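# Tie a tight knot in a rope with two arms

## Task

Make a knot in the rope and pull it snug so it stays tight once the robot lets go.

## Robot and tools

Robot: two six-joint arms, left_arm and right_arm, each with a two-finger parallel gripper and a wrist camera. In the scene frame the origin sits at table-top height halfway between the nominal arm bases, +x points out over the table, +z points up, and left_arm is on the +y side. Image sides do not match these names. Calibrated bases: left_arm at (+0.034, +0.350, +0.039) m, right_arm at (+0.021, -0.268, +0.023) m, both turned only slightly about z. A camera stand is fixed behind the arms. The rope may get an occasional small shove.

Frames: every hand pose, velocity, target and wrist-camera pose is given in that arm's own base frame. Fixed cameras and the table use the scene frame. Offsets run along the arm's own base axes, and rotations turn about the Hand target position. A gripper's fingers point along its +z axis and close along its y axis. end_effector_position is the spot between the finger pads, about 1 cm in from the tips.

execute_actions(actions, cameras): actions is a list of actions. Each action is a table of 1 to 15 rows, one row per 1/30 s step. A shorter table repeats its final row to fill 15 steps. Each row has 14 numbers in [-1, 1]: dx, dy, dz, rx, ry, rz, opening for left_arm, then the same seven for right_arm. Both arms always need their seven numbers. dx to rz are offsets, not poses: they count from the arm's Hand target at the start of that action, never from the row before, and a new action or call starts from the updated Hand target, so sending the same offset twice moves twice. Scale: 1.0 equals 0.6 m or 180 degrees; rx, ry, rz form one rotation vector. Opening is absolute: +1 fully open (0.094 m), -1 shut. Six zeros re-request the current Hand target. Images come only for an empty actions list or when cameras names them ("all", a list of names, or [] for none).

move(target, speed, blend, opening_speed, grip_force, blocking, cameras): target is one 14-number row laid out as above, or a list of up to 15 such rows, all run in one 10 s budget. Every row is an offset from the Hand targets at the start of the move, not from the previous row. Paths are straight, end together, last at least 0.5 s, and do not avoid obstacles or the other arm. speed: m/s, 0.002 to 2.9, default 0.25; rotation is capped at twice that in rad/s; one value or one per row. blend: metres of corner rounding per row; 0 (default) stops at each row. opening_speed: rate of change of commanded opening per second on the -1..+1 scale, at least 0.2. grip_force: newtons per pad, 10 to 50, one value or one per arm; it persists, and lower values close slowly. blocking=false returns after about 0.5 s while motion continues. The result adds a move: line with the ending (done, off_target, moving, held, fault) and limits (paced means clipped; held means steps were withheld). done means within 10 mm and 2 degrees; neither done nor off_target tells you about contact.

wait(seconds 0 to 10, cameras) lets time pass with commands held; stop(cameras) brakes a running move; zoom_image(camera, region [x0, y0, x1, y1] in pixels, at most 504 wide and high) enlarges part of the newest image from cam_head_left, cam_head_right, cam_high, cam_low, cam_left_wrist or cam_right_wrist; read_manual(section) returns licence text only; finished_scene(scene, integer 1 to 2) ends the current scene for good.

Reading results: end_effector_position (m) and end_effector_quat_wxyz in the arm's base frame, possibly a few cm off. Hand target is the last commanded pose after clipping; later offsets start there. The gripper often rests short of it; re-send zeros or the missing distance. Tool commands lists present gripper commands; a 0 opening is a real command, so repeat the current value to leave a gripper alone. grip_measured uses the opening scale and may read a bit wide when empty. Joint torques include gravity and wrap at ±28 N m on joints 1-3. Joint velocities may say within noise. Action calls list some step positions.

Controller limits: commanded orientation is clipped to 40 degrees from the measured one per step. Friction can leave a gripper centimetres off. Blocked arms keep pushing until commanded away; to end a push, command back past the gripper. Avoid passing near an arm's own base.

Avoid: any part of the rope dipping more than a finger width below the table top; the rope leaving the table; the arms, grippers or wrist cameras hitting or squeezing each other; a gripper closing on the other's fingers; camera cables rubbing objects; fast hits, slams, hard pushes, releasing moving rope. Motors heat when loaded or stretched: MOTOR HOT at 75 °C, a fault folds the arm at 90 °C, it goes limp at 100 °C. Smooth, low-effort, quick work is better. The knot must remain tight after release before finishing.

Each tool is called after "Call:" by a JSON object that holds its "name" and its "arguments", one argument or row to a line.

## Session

Call:
{"name": "execute_actions", "arguments": {
  "actions": []
}}

Scene clock: 0.00 s.
left_arm: end_effector_position=(+0.3954, +0.0488, +0.1126) grip_measured=+1.000 end_effector_quat_wxyz=(+0.607, -0.098, +0.787, +0.050) | right_arm: end_effector_position=(+0.3911, -0.0388, +0.1070) grip_measured=+1.000 end_effector_quat_wxyz=(+0.584, +0.097, +0.802, -0.077)
Joint positions: left_arm=[0.054 1.534 0.345 0.925 -0.146 -0.081 0.094] | right_arm=[0.012 1.499 0.36 0.818 0.249 0.072 0.094]
Joint velocities: within noise
Joint torques (N m): no reading
Motor temperatures (°C): left_arm=[29 34 33 31 31 31 30] | right_arm=[30 35 39 31 30 31 30]
Heat: left arm: 34 °C; right arm: 39 °C.
Hand target: left_arm +0.3957, +0.0489, +0.1127; +0.606, -0.098, +0.788, +0.050 | right_arm +0.3916, -0.0390, +0.1081; +0.584, +0.097, +0.802, -0.077
Tool commands: left_gripper/opening=+1.0 right_gripper/opening=+1.0
camera_calibration:
cam_left_wrist: T_world_to_cam=[[0.195727, -0.9802, 0.0299935, -0.0309013], [-0.6229, -0.147888, -0.768196, 0.377148], [0.757421, 0.131674, -0.639512, -0.141227], [0, 0, 0, 1]] pos_world=[0.347942, 0.0440819, 0.200334]
cam_right_wrist: T_world_to_cam=[[-0.245398, -0.969327, 0.0135978, 0.0580109], [-0.624685, 0.14739, -0.76684, 0.373242], [0.741315, -0.196676, -0.641694, -0.143542], [0, 0, 0, 1]] pos_world=[0.353805, -0.0270119, 0.193318]

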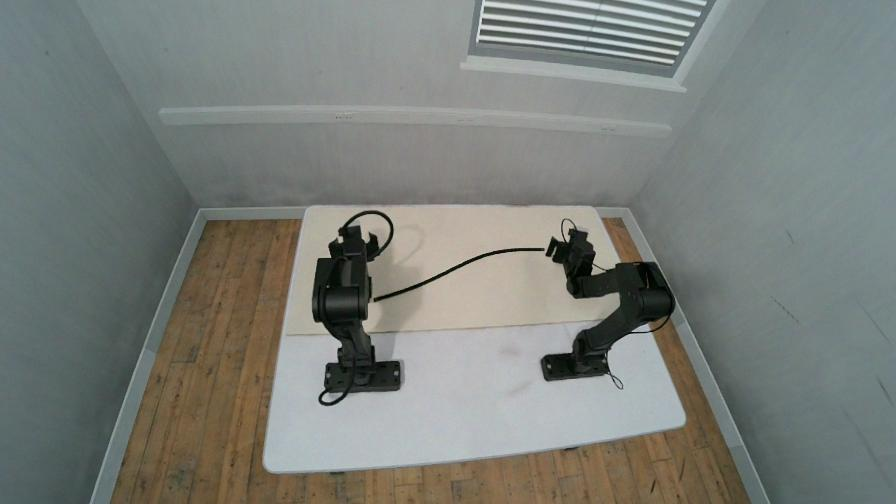

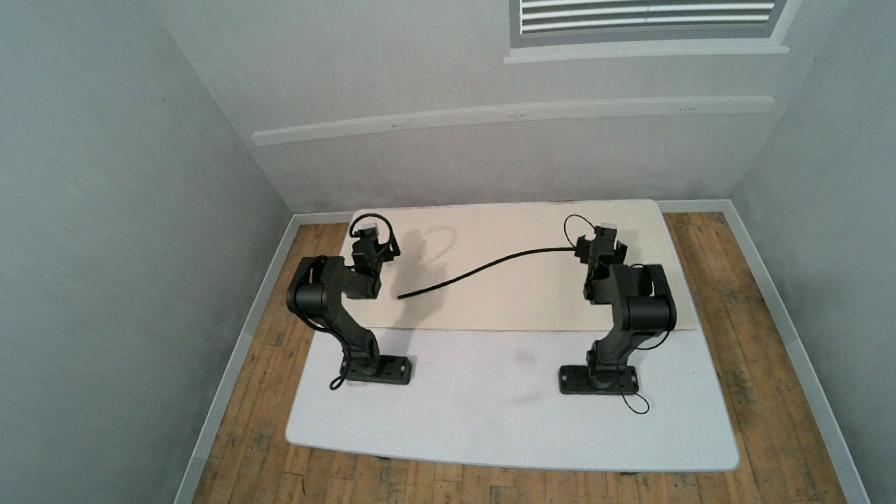

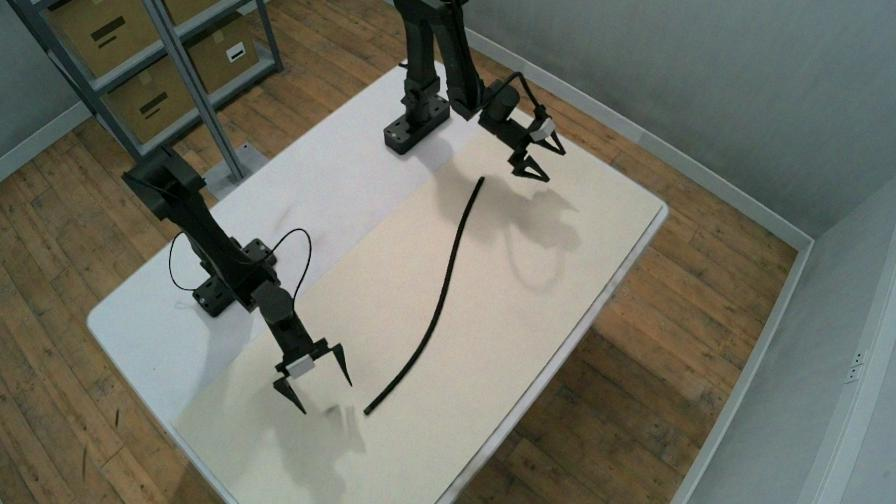

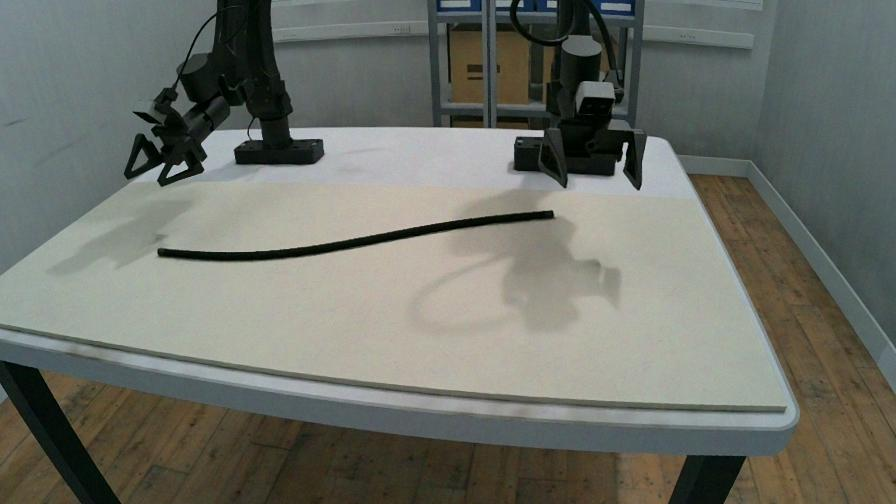

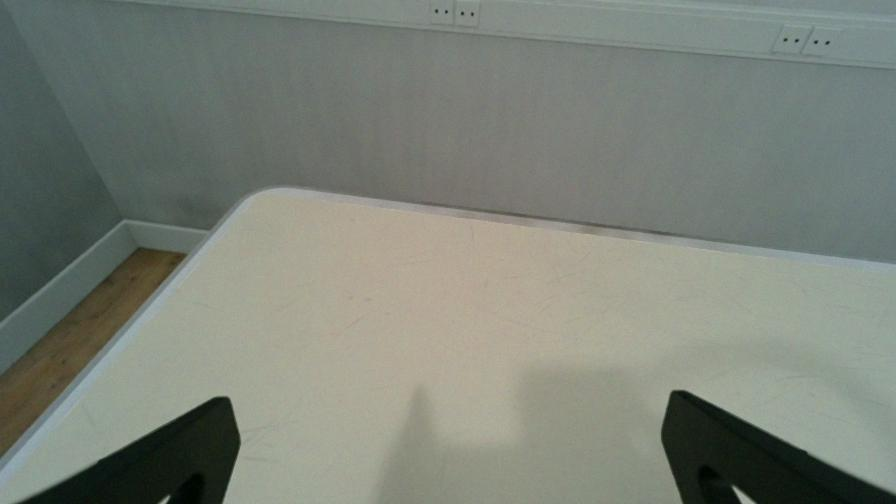

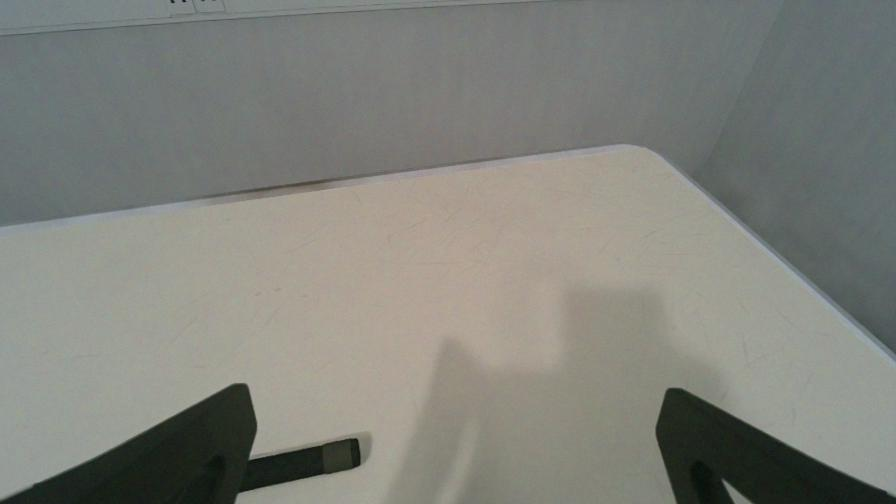

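Call:
{"name": "move", "arguments": {
  "target": [-0.216,-0.160,-0.07,-0.3694,0.2615,0.402,-0.3,0.0623,0.1017,-0.04,0.3166,0.2802,-0.325,-0.3],
  "speed": 0.6,
  "grip_force": 50,
  "cameras": ["cam_left_wrist","cam_right_wrist"]
}}

Scene clock: 51.53 s.
left_arm: end_effector_position=(+0.2624, -0.0477, +0.0654) grip_measured=-0.298 end_effector_quat_wxyz=(-0.001, +0.761, -0.648, +0.003) | right_arm: end_effector_position=(+0.4271, +0.0245, +0.0890) grip_measured=-0.297 end_effector_quat_wxyz=(+0.008, +0.651, +0.759, +0.009)
Joint positions: left_arm=[-0.183 1.579 1.071 -1.058 0.001 -1.913 0.033] | right_arm=[0.054 2.175 1.95 -1.322 -0.002 1.473 0.033]
Joint torques (N m): left_arm=[0.51 -5.89 9.25 0.08 -0.01 -0.07] | right_arm=[-0.44 -8.28 9.03 0.31 0 0.12]
Motor temperatures (°C): left_arm=[29 35 34 38 31 31 29] | right_arm=[30 35 42 35 30 31 30]
Heat: left arm: 38 °C; right arm: 42 °C.
Hand target: left_arm +0.2661, -0.0471, +0.0707; +0.001, +0.766, -0.643, +0.001 | right_arm +0.4289, +0.0219, +0.0841; +0.000, +0.656, +0.755, +0.000
Off the commanded pose: left_arm 0.007 m, 1 deg | right_arm 0.006 m, 1 deg.
move: done
camera_calibration:
cam_left_wrist: T_world_to_cam=[[0.989312, 0.144331, 0.0207523, -0.251996], [0.122126, -0.897914, 0.422889, -0.0653225], [0.0796697, -0.415834, -0.905944, 0.111214], [0, 0, 0, 1]] pos_world=[0.24842, 0.0239634, 0.133607]
cam_right_wrist: T_world_to_cam=[[-0.987786, -0.154378, -0.0211389, 0.428585], [-0.150949, 0.914414, 0.375581, 0.0498187], [-0.0386518, 0.374184, -0.926548, 0.175187], [0, 0, 0, 1]] pos_world=[0.437641, -0.044943, 0.152668]
Images, in order (width x height): cam_left_wrist 896x504, cam_right_wrist 896x504.

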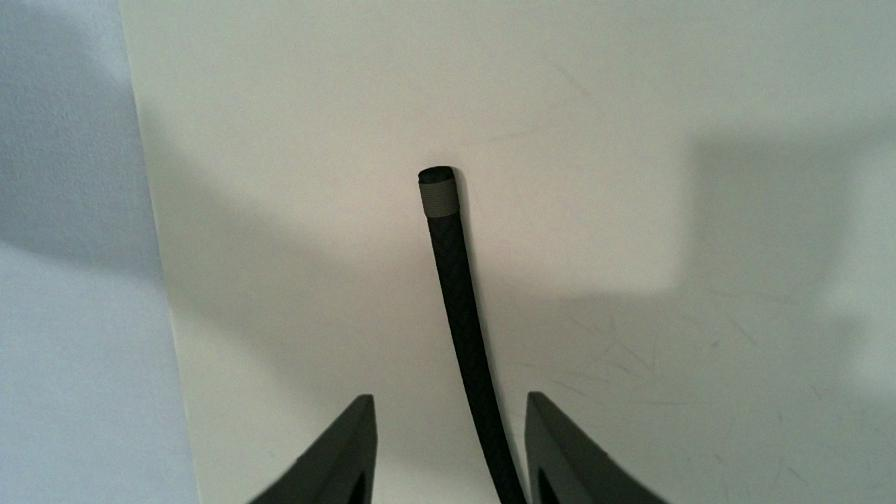

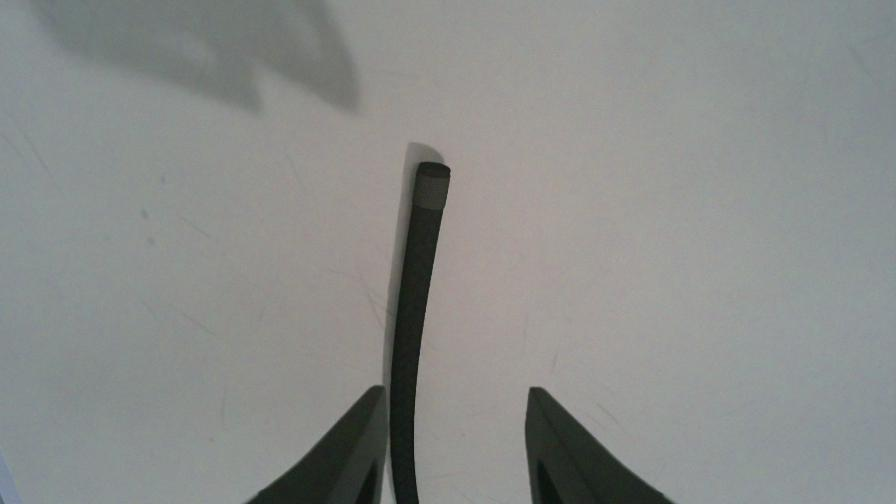

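Call:
{"name": "move", "arguments": {
  "target": [0.002,-0.002,-0.174,0,0,0,-0.3,0.0215,-0.006,-0.172,0,0,0,-0.3],
  "speed": 0.2,
  "cameras": ["cam_left_wrist","cam_right_wrist"]
}}

Scene clock: 73.33 s.
left_arm: end_effector_position=(+0.2577, -0.0471, -0.0234) grip_measured=-0.298 end_effector_quat_wxyz=(+0.012, +0.762, -0.647, -0.018) | right_arm: end_effector_position=(+0.4373, +0.0226, -0.0043) grip_measured=-0.297 end_effector_quat_wxyz=(-0.004, +0.654, +0.756, -0.001)
Joint positions: left_arm=[-0.183 1.764 0.883 -0.733 0.002 -1.917 0.033] | right_arm=[0.047 2.306 1.792 -1.064 -0.005 1.473 0.033]
Joint torques (N m): left_arm=[0.24 -6.2 3.86 1.07 -0.01 -0.07] | right_arm=[-0.62 -9.31 5.27 0.99 0.04 0]
Heat: left arm: 37 °C; right arm: 43 °C.
Hand target: left_arm +0.2672, -0.0483, -0.0337; +0.001, +0.766, -0.643, +0.001 | right_arm +0.4418, +0.0184, -0.0190; +0.000, +0.656, +0.755, +0.000
Off the commanded pose: left_arm 0.014 m, 3 deg | right_arm 0.016 m, 1 deg.
move: off_target (left_arm, right_arm)
camera_calibration:
cam_left_wrist: T_world_to_cam=[[0.988643, 0.148119, -0.0254246, -0.246404], [0.145465, -0.900637, 0.409504, -0.0330752], [0.0377571, -0.408551, -0.911954, 0.042429], [0, 0, 0, 1]] pos_world=[0.246814, 0.0240429, 0.045973]
cam_right_wrist: T_world_to_cam=[[-0.989016, -0.147562, 0.00859548, 0.436894], [-0.133179, 0.914823, 0.381264, 0.0804027], [-0.0641233, 0.375931, -0.924426, 0.10094], [0, 0, 0, 1]] pos_world=[0.449275, -0.0470321, 0.0589018]
Images, in order (width x height): cam_left_wrist 896x504, cam_right_wrist 896x504.

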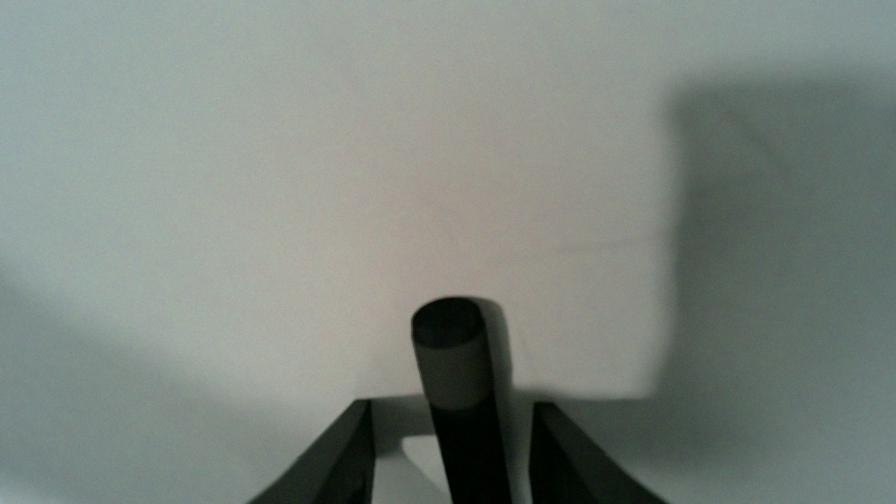

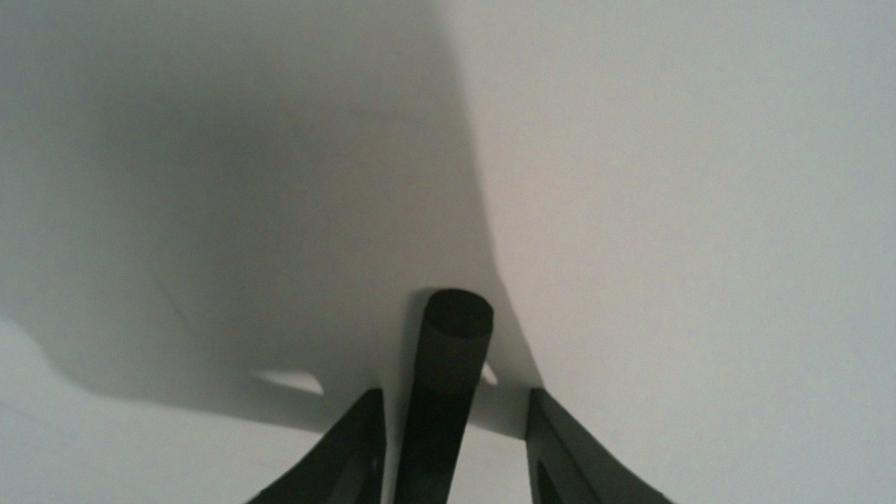

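Call:
{"name": "move", "arguments": {
  "target": [
    [0,0,0,0,0,0,-1,0,0,0,0,0,0,-1],
    [-0.05,0.167,0.03,0,0,0,-1,-0.067,0.167,0.03,0,0,0,-1]
  ],
  "speed": 0.25,
  "opening_speed": 1.5,
  "cameras": ["cam_high"]
}}

Scene clock: 81.07 s.
left_arm: end_effector_position=(+0.2496, +0.0518, -0.0159) grip_measured=-0.806 end_effector_quat_wxyz=(-0.004, +0.766, -0.642, +0.014) | right_arm: end_effector_position=(+0.4093, +0.1223, -0.0038) grip_measured=-0.778 end_effector_quat_wxyz=(+0.004, +0.651, +0.759, +0.003)
Joint positions: left_arm=[0.213 1.662 0.801 -0.686 0.017 -1.534 0.009] | right_arm=[0.29 2.246 1.691 -1.006 0.003 1.708 0.01]
Joint torques (N m): left_arm=[0.1 -8.69 3.97 0.15 -0.16 0.03] | right_arm=[-0.39 -12.68 4 0.45 -0.04 0.1]
Heat: left arm: 36 °C; right arm: 42 °C.
Hand target: left_arm +0.2372, +0.0519, -0.0157; +0.001, +0.766, -0.643, +0.000 | right_arm +0.4016, +0.1186, -0.0010; +0.000, +0.656, +0.755, +0.000
Off the commanded pose: left_arm 0.012 m, 2 deg | right_arm 0.009 m, 1 deg.
move: off_target (left_arm)
Images, in order (width x height): cam_high 896x504.

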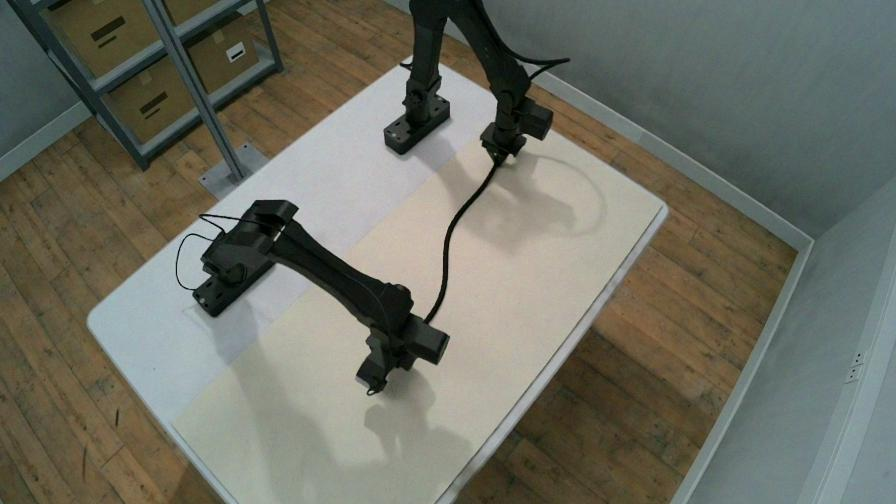

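Call:
{"name": "move", "arguments": {
  "target": [
    [0.155,-0.036,0.076,0,0,-0.1,-1,0,0,0,0,0,0,-1],
    [0.321,-0.22,0.076,0,0,-0.2,-1,0,0,0,0,0,0,-1],
    [0.321,-0.387,0.067,0,0,-0.278,-1,0,0,0,0,0,0,-1],
    [0.221,-0.603,0.06,0,0,-0.278,-1,0,0,0,0,0,0,-1]
  ],
  "speed": 0.22,
  "blend": 0.04,
  "cameras": ["cam_high","cam_low"]
}}

Scene clock: 137.10 s.
left_arm: end_effector_position=(+0.3673, -0.3129, +0.0242) grip_measured=-0.806 end_effector_quat_wxyz=(-0.003, -0.417, +0.909, -0.012) | right_arm: end_effector_position=(+0.4093, +0.1223, -0.0038) grip_measured=-0.778 end_effector_quat_wxyz=(+0.004, +0.651, +0.759, +0.003)
Joint positions: left_arm=[-0.702 2.466 2.19 -1.276 0.015 -1.562 0.009] | right_arm=[0.29 2.246 1.691 -1.006 0.003 1.708 0.01]
Joint torques (N m): left_arm=[0.34 -12.94 9.35 0.12 -0.15 -0.07] | right_arm=[-0.4 -12.68 4.01 0.44 -0.04 0.11]
Motor temperatures (°C): left_arm=[29 37 34 33 31 31 31] | right_arm=[30 42 40 32 30 31 31]
Heat: left arm: 37 °C; right arm: 42 °C.
Hand target: left_arm +0.3698, -0.3098, +0.0201; -0.001, -0.422, +0.907, +0.000 | right_arm +0.4016, +0.1186, -0.0010; +0.000, +0.656, +0.755, +0.000
Off the commanded pose: left_arm 0.006 m, 2 deg | right_arm 0.009 m, 1 deg.
move: done
Images, in order (width x height): cam_high 896x504, cam_low 896x504.

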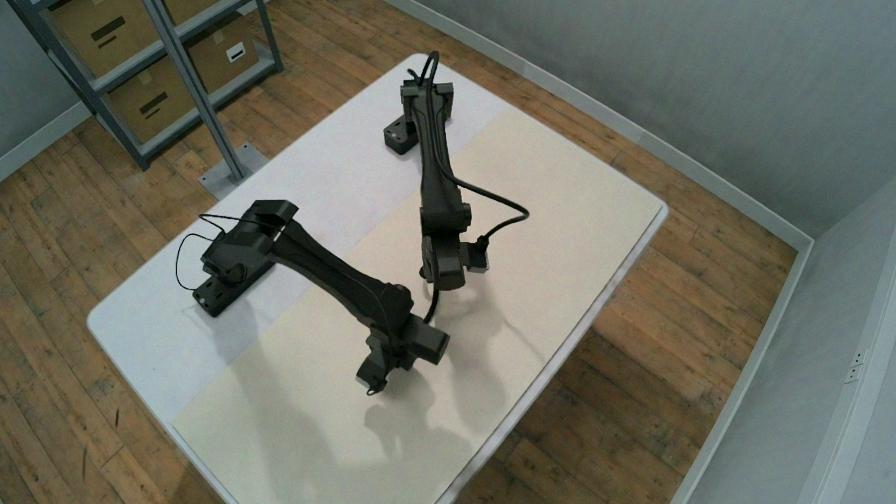

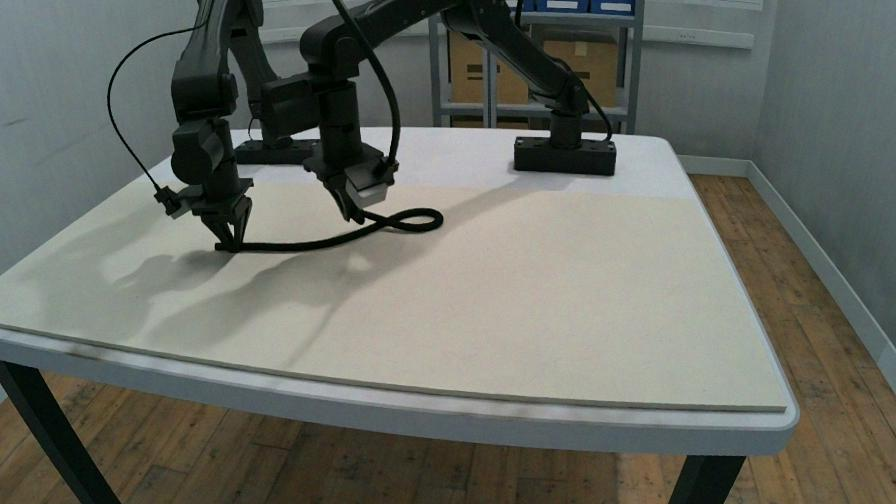

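Call:
{"name": "move", "arguments": {
  "target": [
    [-0.116,-0.05,0,0,0,0,-1,0,0,0,0,0,0,-1],
    [-0.18,0.08,0,0,0,0.05,-1,0,0,0,0,0,0,-1],
    [-0.18,0.21,-0.02,0,0,0.11,-1,0,0,0,0,0,0,-1]
  ],
  "speed": 0.22,
  "blend": [0.03,0.03,0],
  "cameras": ["cam_high","cam_low","cam_left_wrist","cam_head_right"]
}}

Call:
{"name": "zoom_image", "arguments": {
  "camera": "cam_low",
  "region": [220, 160, 500, 300]
}}

Call:
{"name": "zoom_image", "arguments": {
  "camera": "cam_head_right",
  "region": [380, 220, 540, 330]
}}

Scene clock: 157.53 s.
left_arm: end_effector_position=(+0.2631, -0.1858, +0.0059) grip_measured=-0.806 end_effector_quat_wxyz=(-0.009, -0.570, +0.822, +0.005) | right_arm: end_effector_position=(+0.4093, +0.1223, -0.0038) grip_measured=-0.778 end_effector_quat_wxyz=(+0.004, +0.651, +0.759, +0.003)
Joint positions: left_arm=[-0.61 1.882 1.176 -0.879 0.014 -1.822 0.009] | right_arm=[0.29 2.246 1.691 -1.006 0.003 1.708 0.01]
Joint torques (N m): left_arm=[-0.25 -11.73 4.4 0.43 -0.14 -0.08] | right_arm=[-0.39 -12.67 4.03 0.45 -0.04 0.1]
Heat: left arm: 41 °C; right arm: 42 °C.
Hand target: left_arm +0.2618, -0.1838, +0.0082; -0.001, -0.572, +0.821, +0.000 | right_arm +0.4016, +0.1186, -0.0010; +0.000, +0.656, +0.755, +0.000
Off the commanded pose: left_arm 0.003 m, 1 deg | right_arm 0.009 m, 1 deg.
move: done
camera_calibration:
cam_left_wrist: T_world_to_cam=[[0.931248, -0.364379, -0.00240007, -0.31075], [-0.328098, -0.841352, 0.429511, -0.0353134], [-0.158524, -0.399193, -0.903059, 0.0655781], [0, 0, 0, 1]] pos_world=[0.288194, -0.116763, 0.0736425]
Images, in order (width x height): cam_head_right 896x504, cam_high 896x504, cam_low 896x504, cam_left_wrist 896x504.

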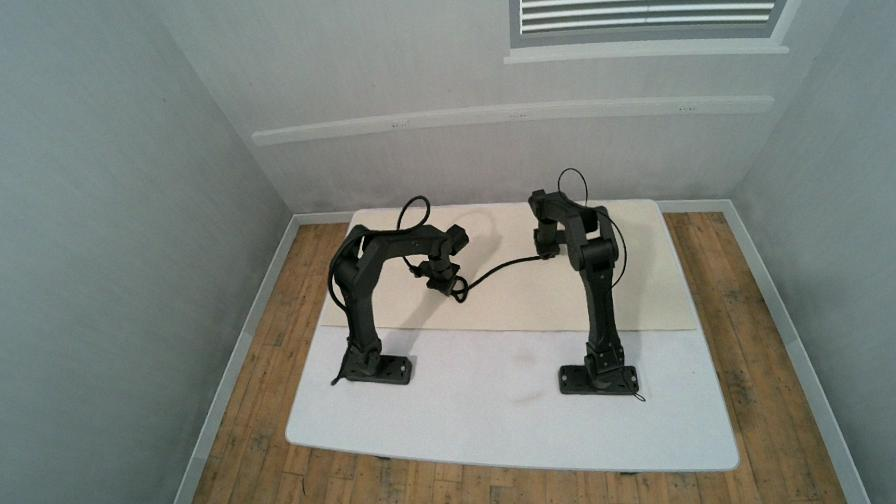

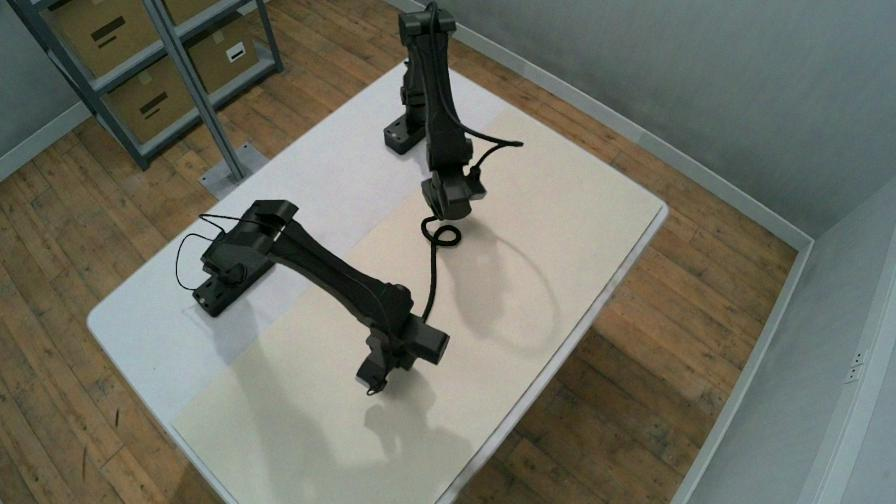

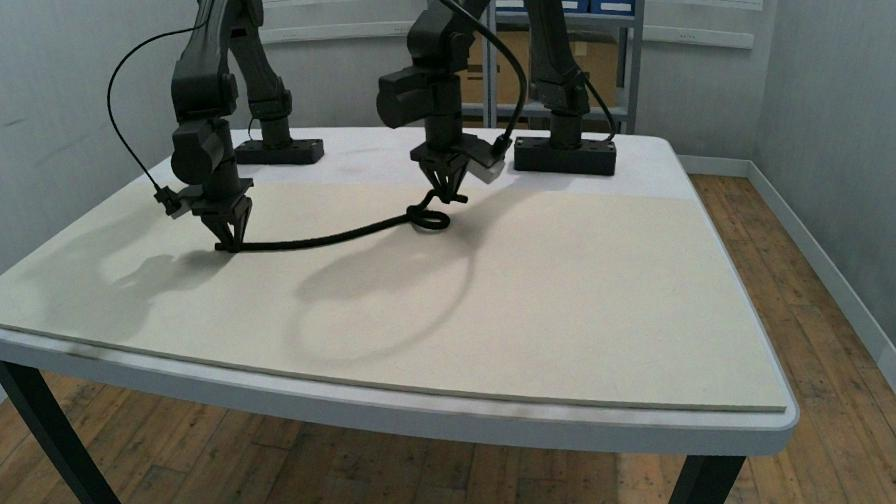

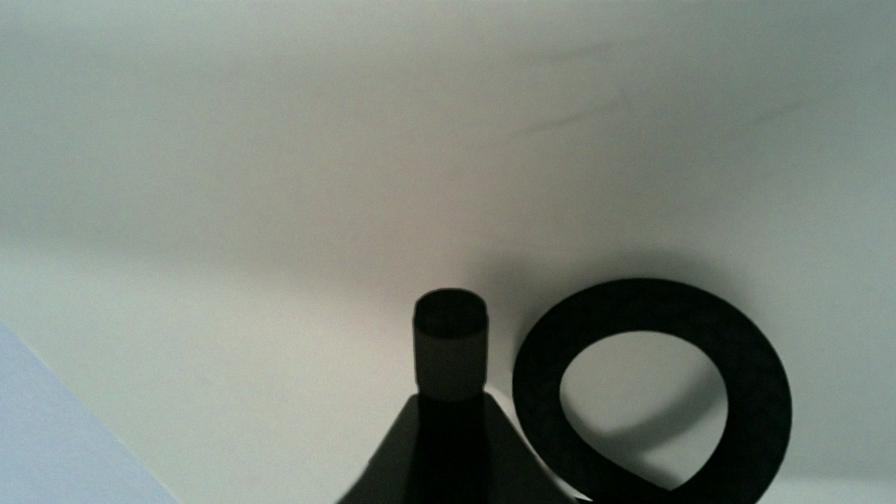

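Scaled by 1.800.

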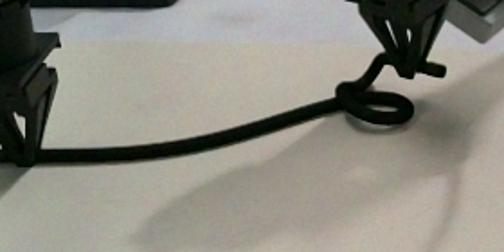

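Scaled by 3.150.

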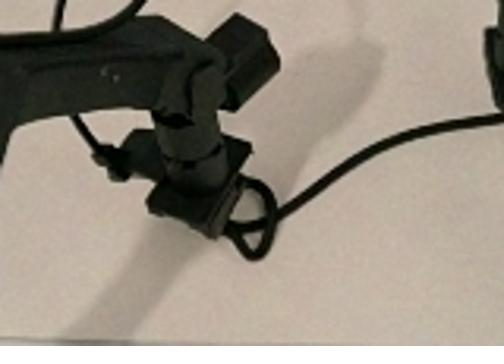

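Call:
{"name": "move", "arguments": {
  "target": [
    [0.013,0.005,-0.066,0,0,0,-1,0,0,0,0,0,0,-1],
    [0.013,0.005,-0.07,0,0,0,-0.62,0,0,0,0,0,0,-1],
    [0.013,0.005,0.08,0,0,0,-0.62,0,0,0,0,0,0,-1]
  ],
  "speed": 0.15,
  "opening_speed": 1.0,
  "cameras": ["cam_left_wrist","cam_low"]
}}

Scene clock: 169.53 s.
left_arm: end_effector_position=(+0.2654, -0.1837, +0.0471) grip_measured=-0.622 end_effector_quat_wxyz=(-0.009, -0.569, +0.822, +0.001) | right_arm: end_effector_position=(+0.4093, +0.1223, -0.0038) grip_measured=-0.778 end_effector_quat_wxyz=(+0.004, +0.651, +0.759, +0.003)
Joint positions: left_arm=[-0.6 1.82 1.27 -1.03 0.015 -1.81 0.018] | right_arm=[0.29 2.246 1.691 -1.006 0.003 1.708 0.01]
Joint torques (N m): left_arm=[0.69 -10.33 8.24 0.07 -0.15 0.02] | right_arm=[-0.39 -12.67 4.01 0.45 -0.04 0.11]
Heat: left arm: 41 °C; right arm: 43 °C.
Hand target: left_arm +0.2696, -0.1809, +0.0563; -0.001, -0.572, +0.821, +0.000 | right_arm +0.4016, +0.1186, -0.0010; +0.000, +0.656, +0.755, +0.000
Off the commanded pose: left_arm 0.010 m, 1 deg | right_arm 0.009 m, 1 deg.
move: done; target 2's new opening was sent with left_arm's hand 0.015 m and 1 deg from that target
camera_calibration:
cam_left_wrist: T_world_to_cam=[[0.930535, -0.366185, 0.0037364, -0.312367], [-0.331753, -0.838628, 0.432022, -0.0492363], [-0.155066, -0.403251, -0.901855, 0.102229], [0, 0, 0, 1]] pos_world=[0.290186, -0.114451, 0.114634]
Images, in order (width x height): cam_low 896x504, cam_left_wrist 896x504.

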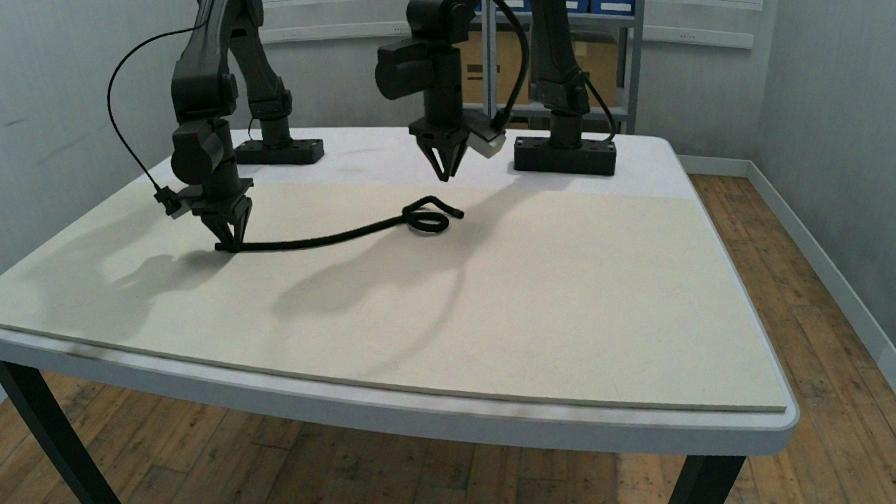

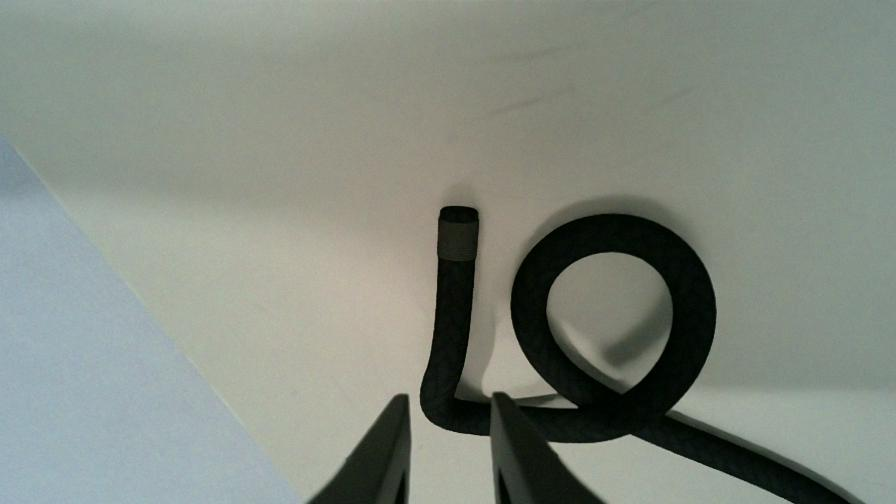

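Call:
{"name": "move", "arguments": {
  "target": [
    [0.049,-0.018,-0.03,0,0,-0.244,-0.4,0,0,0,0,0,0,-1],
    [0.049,-0.018,-0.15,0,0,-0.244,-0.4,0,0,0,0,0,0,-1]
  ],
  "speed": 0.3,
  "blend": [0.02,0],
  "cameras": ["cam_left_wrist"]
}}

Scene clock: 199.23 s.
left_arm: end_effector_position=(+0.2893, -0.1913, -0.0225) grip_measured=-0.402 end_effector_quat_wxyz=(-0.018, -0.222, +0.975, +0.008) | right_arm: end_effector_position=(+0.4093, +0.1223, -0.0038) grip_measured=-0.778 end_effector_quat_wxyz=(+0.004, +0.651, +0.759, +0.003)
Joint positions: left_arm=[-0.579 2.035 1.268 -0.84 0.015 -1.027 0.028] | right_arm=[0.29 2.246 1.691 -1.006 0.003 1.708 0.01]
Joint torques (N m): left_arm=[0.64 -9.2 4.46 0.97 -0.17 0.05] | right_arm=[-0.39 -12.68 4.01 0.45 -0.04 0.11]
Heat: left arm: 40 °C; right arm: 44 °C.
Hand target: left_arm +0.2991, -0.1916, -0.0339; -0.001, -0.223, +0.975, +0.000 | right_arm +0.4016, +0.1186, -0.0010; +0.000, +0.656, +0.755, +0.000
Off the commanded pose: left_arm 0.015 m, 2 deg | right_arm 0.009 m, 1 deg.
move: off_target (left_arm)
camera_calibration:
cam_left_wrist: T_world_to_cam=[[0.419771, -0.907605, -0.0067371, -0.293175], [-0.809543, -0.377752, 0.449381, 0.209255], [-0.410406, -0.183183, -0.893315, 0.156341], [0, 0, 0, 1]] pos_world=[0.35663, -0.158401, 0.0436507]
Images, in order (width x height): cam_left_wrist 896x504.

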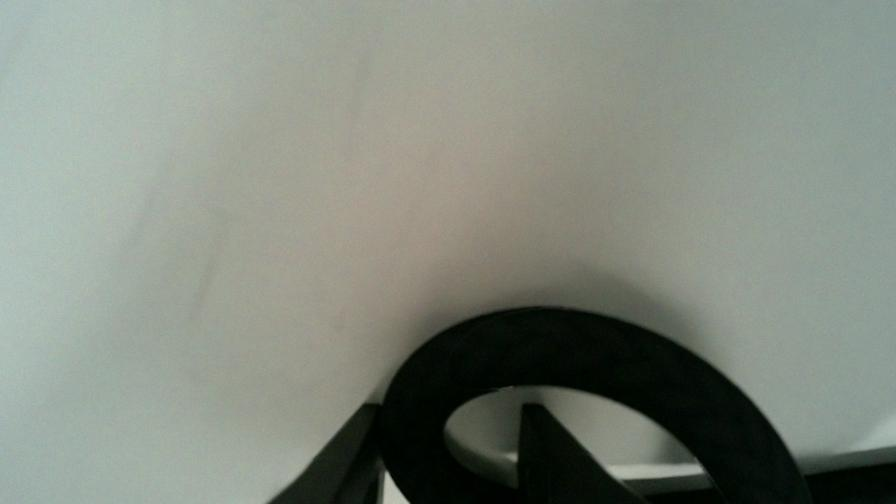

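Call:
{"name": "move", "arguments": {
  "target": [
    [0,0,0,0,0,0,-1,0,0,0,0,0,0,-1],
    [0,0,0.085,0,0,0,-1,0,0,0,0,0,0,-1],
    [-0.055,0.07,0.085,0,0,0,-1,0,0,0,0,0,0,-1]
  ],
  "speed": 0.2,
  "opening_speed": 1.2,
  "blend": [0,0.02,0],
  "cameras": ["cam_left_wrist","cam_low","cam_high","cam_head_left"]
}}

Call:
{"name": "zoom_image", "arguments": {
  "camera": "cam_low",
  "region": [360, 150, 520, 250]
}}

Call:
{"name": "zoom_image", "arguments": {
  "camera": "cam_high",
  "region": [380, 170, 500, 270]
}}

Call:
{"name": "zoom_image", "arguments": {
  "camera": "cam_head_left",
  "region": [380, 230, 500, 330]
}}

Scene clock: 210.37 s.
left_arm: end_effector_position=(+0.2830, -0.1707, +0.0211) grip_measured=-0.796 end_effector_quat_wxyz=(+0.016, -0.221, +0.974, -0.036) | right_arm: end_effector_position=(+0.4057, +0.1332, -0.0036) grip_measured=-0.778 end_effector_quat_wxyz=(-0.016, +0.648, +0.761, +0.015)
Joint positions: left_arm=[-0.529 1.811 1.145 -0.833 0.031 -0.976 0.01] | right_arm=[0.297 2.246 1.691 -1.007 -0.043 1.708 0.01]
Joint torques (N m): left_arm=[1.09 -10.45 3.89 -0.1 -0.32 0.1] | right_arm=[-0.94 -12.66 4.08 0.44 0.37 0.11]
Heat: left arm: 40 °C; right arm: 44 °C.
Hand target: left_arm +0.2660, -0.1497, +0.0172; -0.001, -0.223, +0.975, +0.000 | right_arm +0.4016, +0.1186, -0.0010; +0.000, +0.656, +0.755, +0.000
Off the commanded pose: left_arm 0.027 m, 5 deg | right_arm 0.015 m, 3 deg.
move: off_target (left_arm, right_arm)
camera_calibration:
cam_left_wrist: T_world_to_cam=[[0.415416, -0.904902, 0.092635, -0.271968], [-0.846449, -0.347259, 0.403652, 0.208886], [-0.333097, -0.246094, -0.910211, 0.164154], [0, 0, 0, 1]] pos_world=[0.344471, -0.13317, 0.0902907]
Images, in order (width x height): cam_head_left 896x504, cam_high 896x504, cam_low 896x504, cam_left_wrist 896x504.

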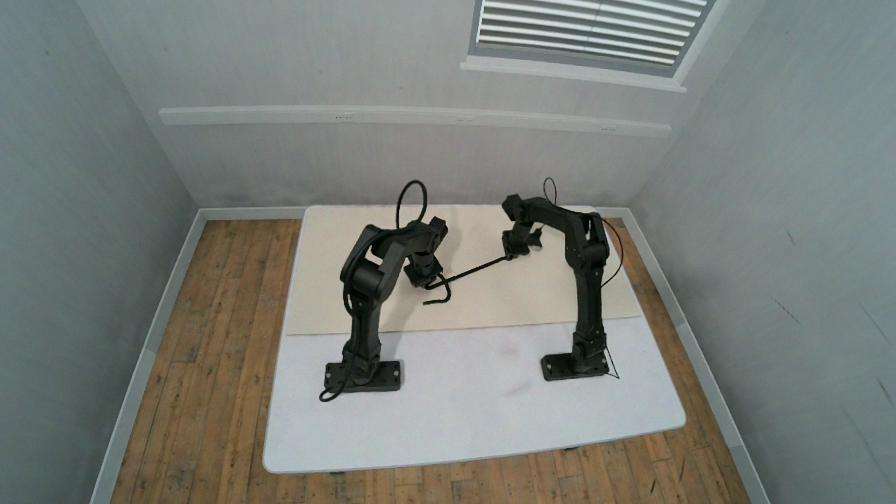

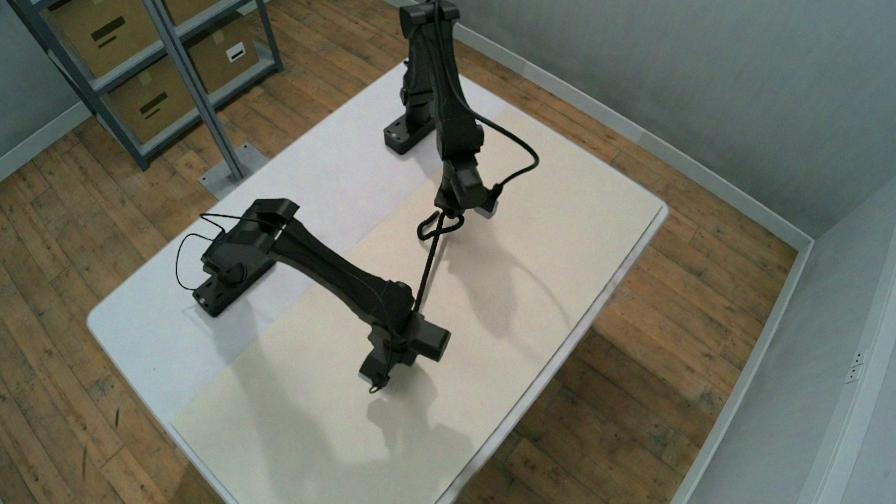

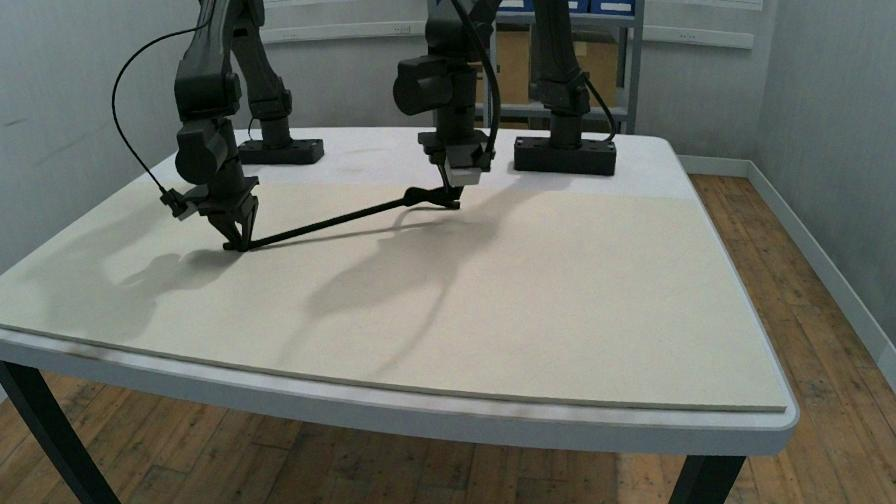

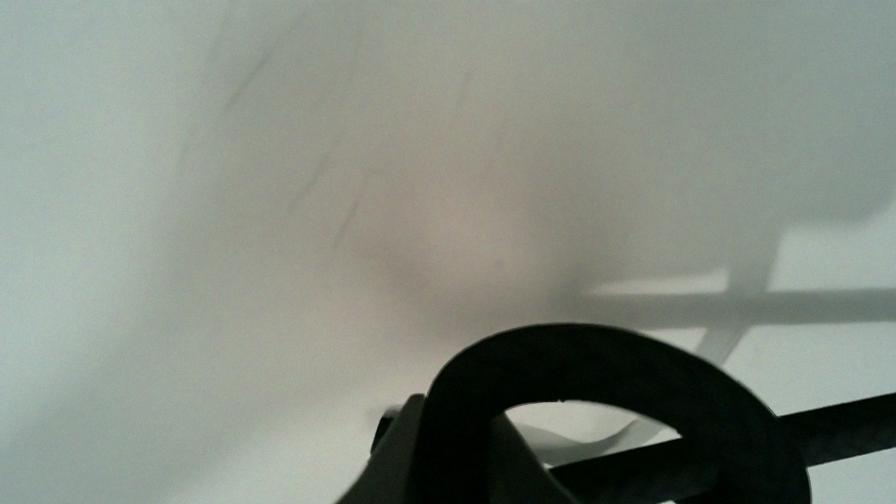

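Scaled by 3.150.

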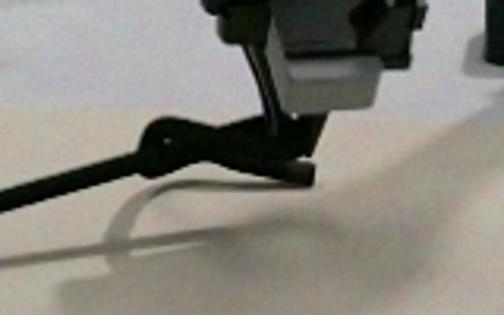

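Scaled by 4.200.

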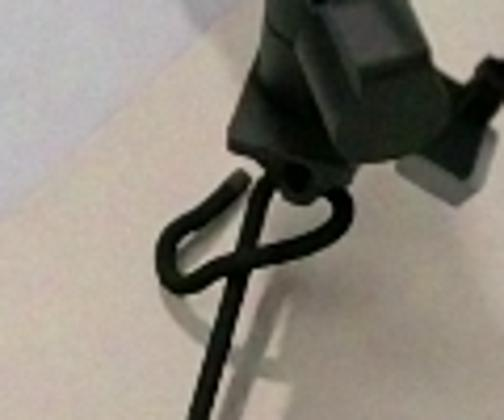

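Scaled by 4.200.

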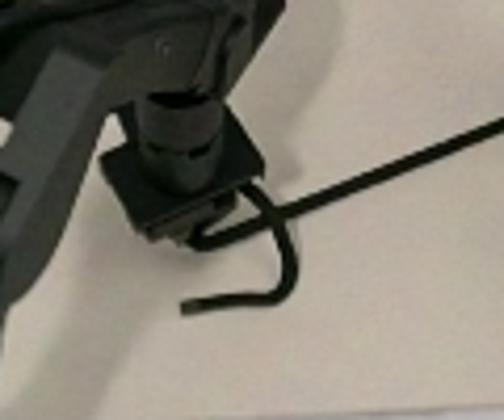

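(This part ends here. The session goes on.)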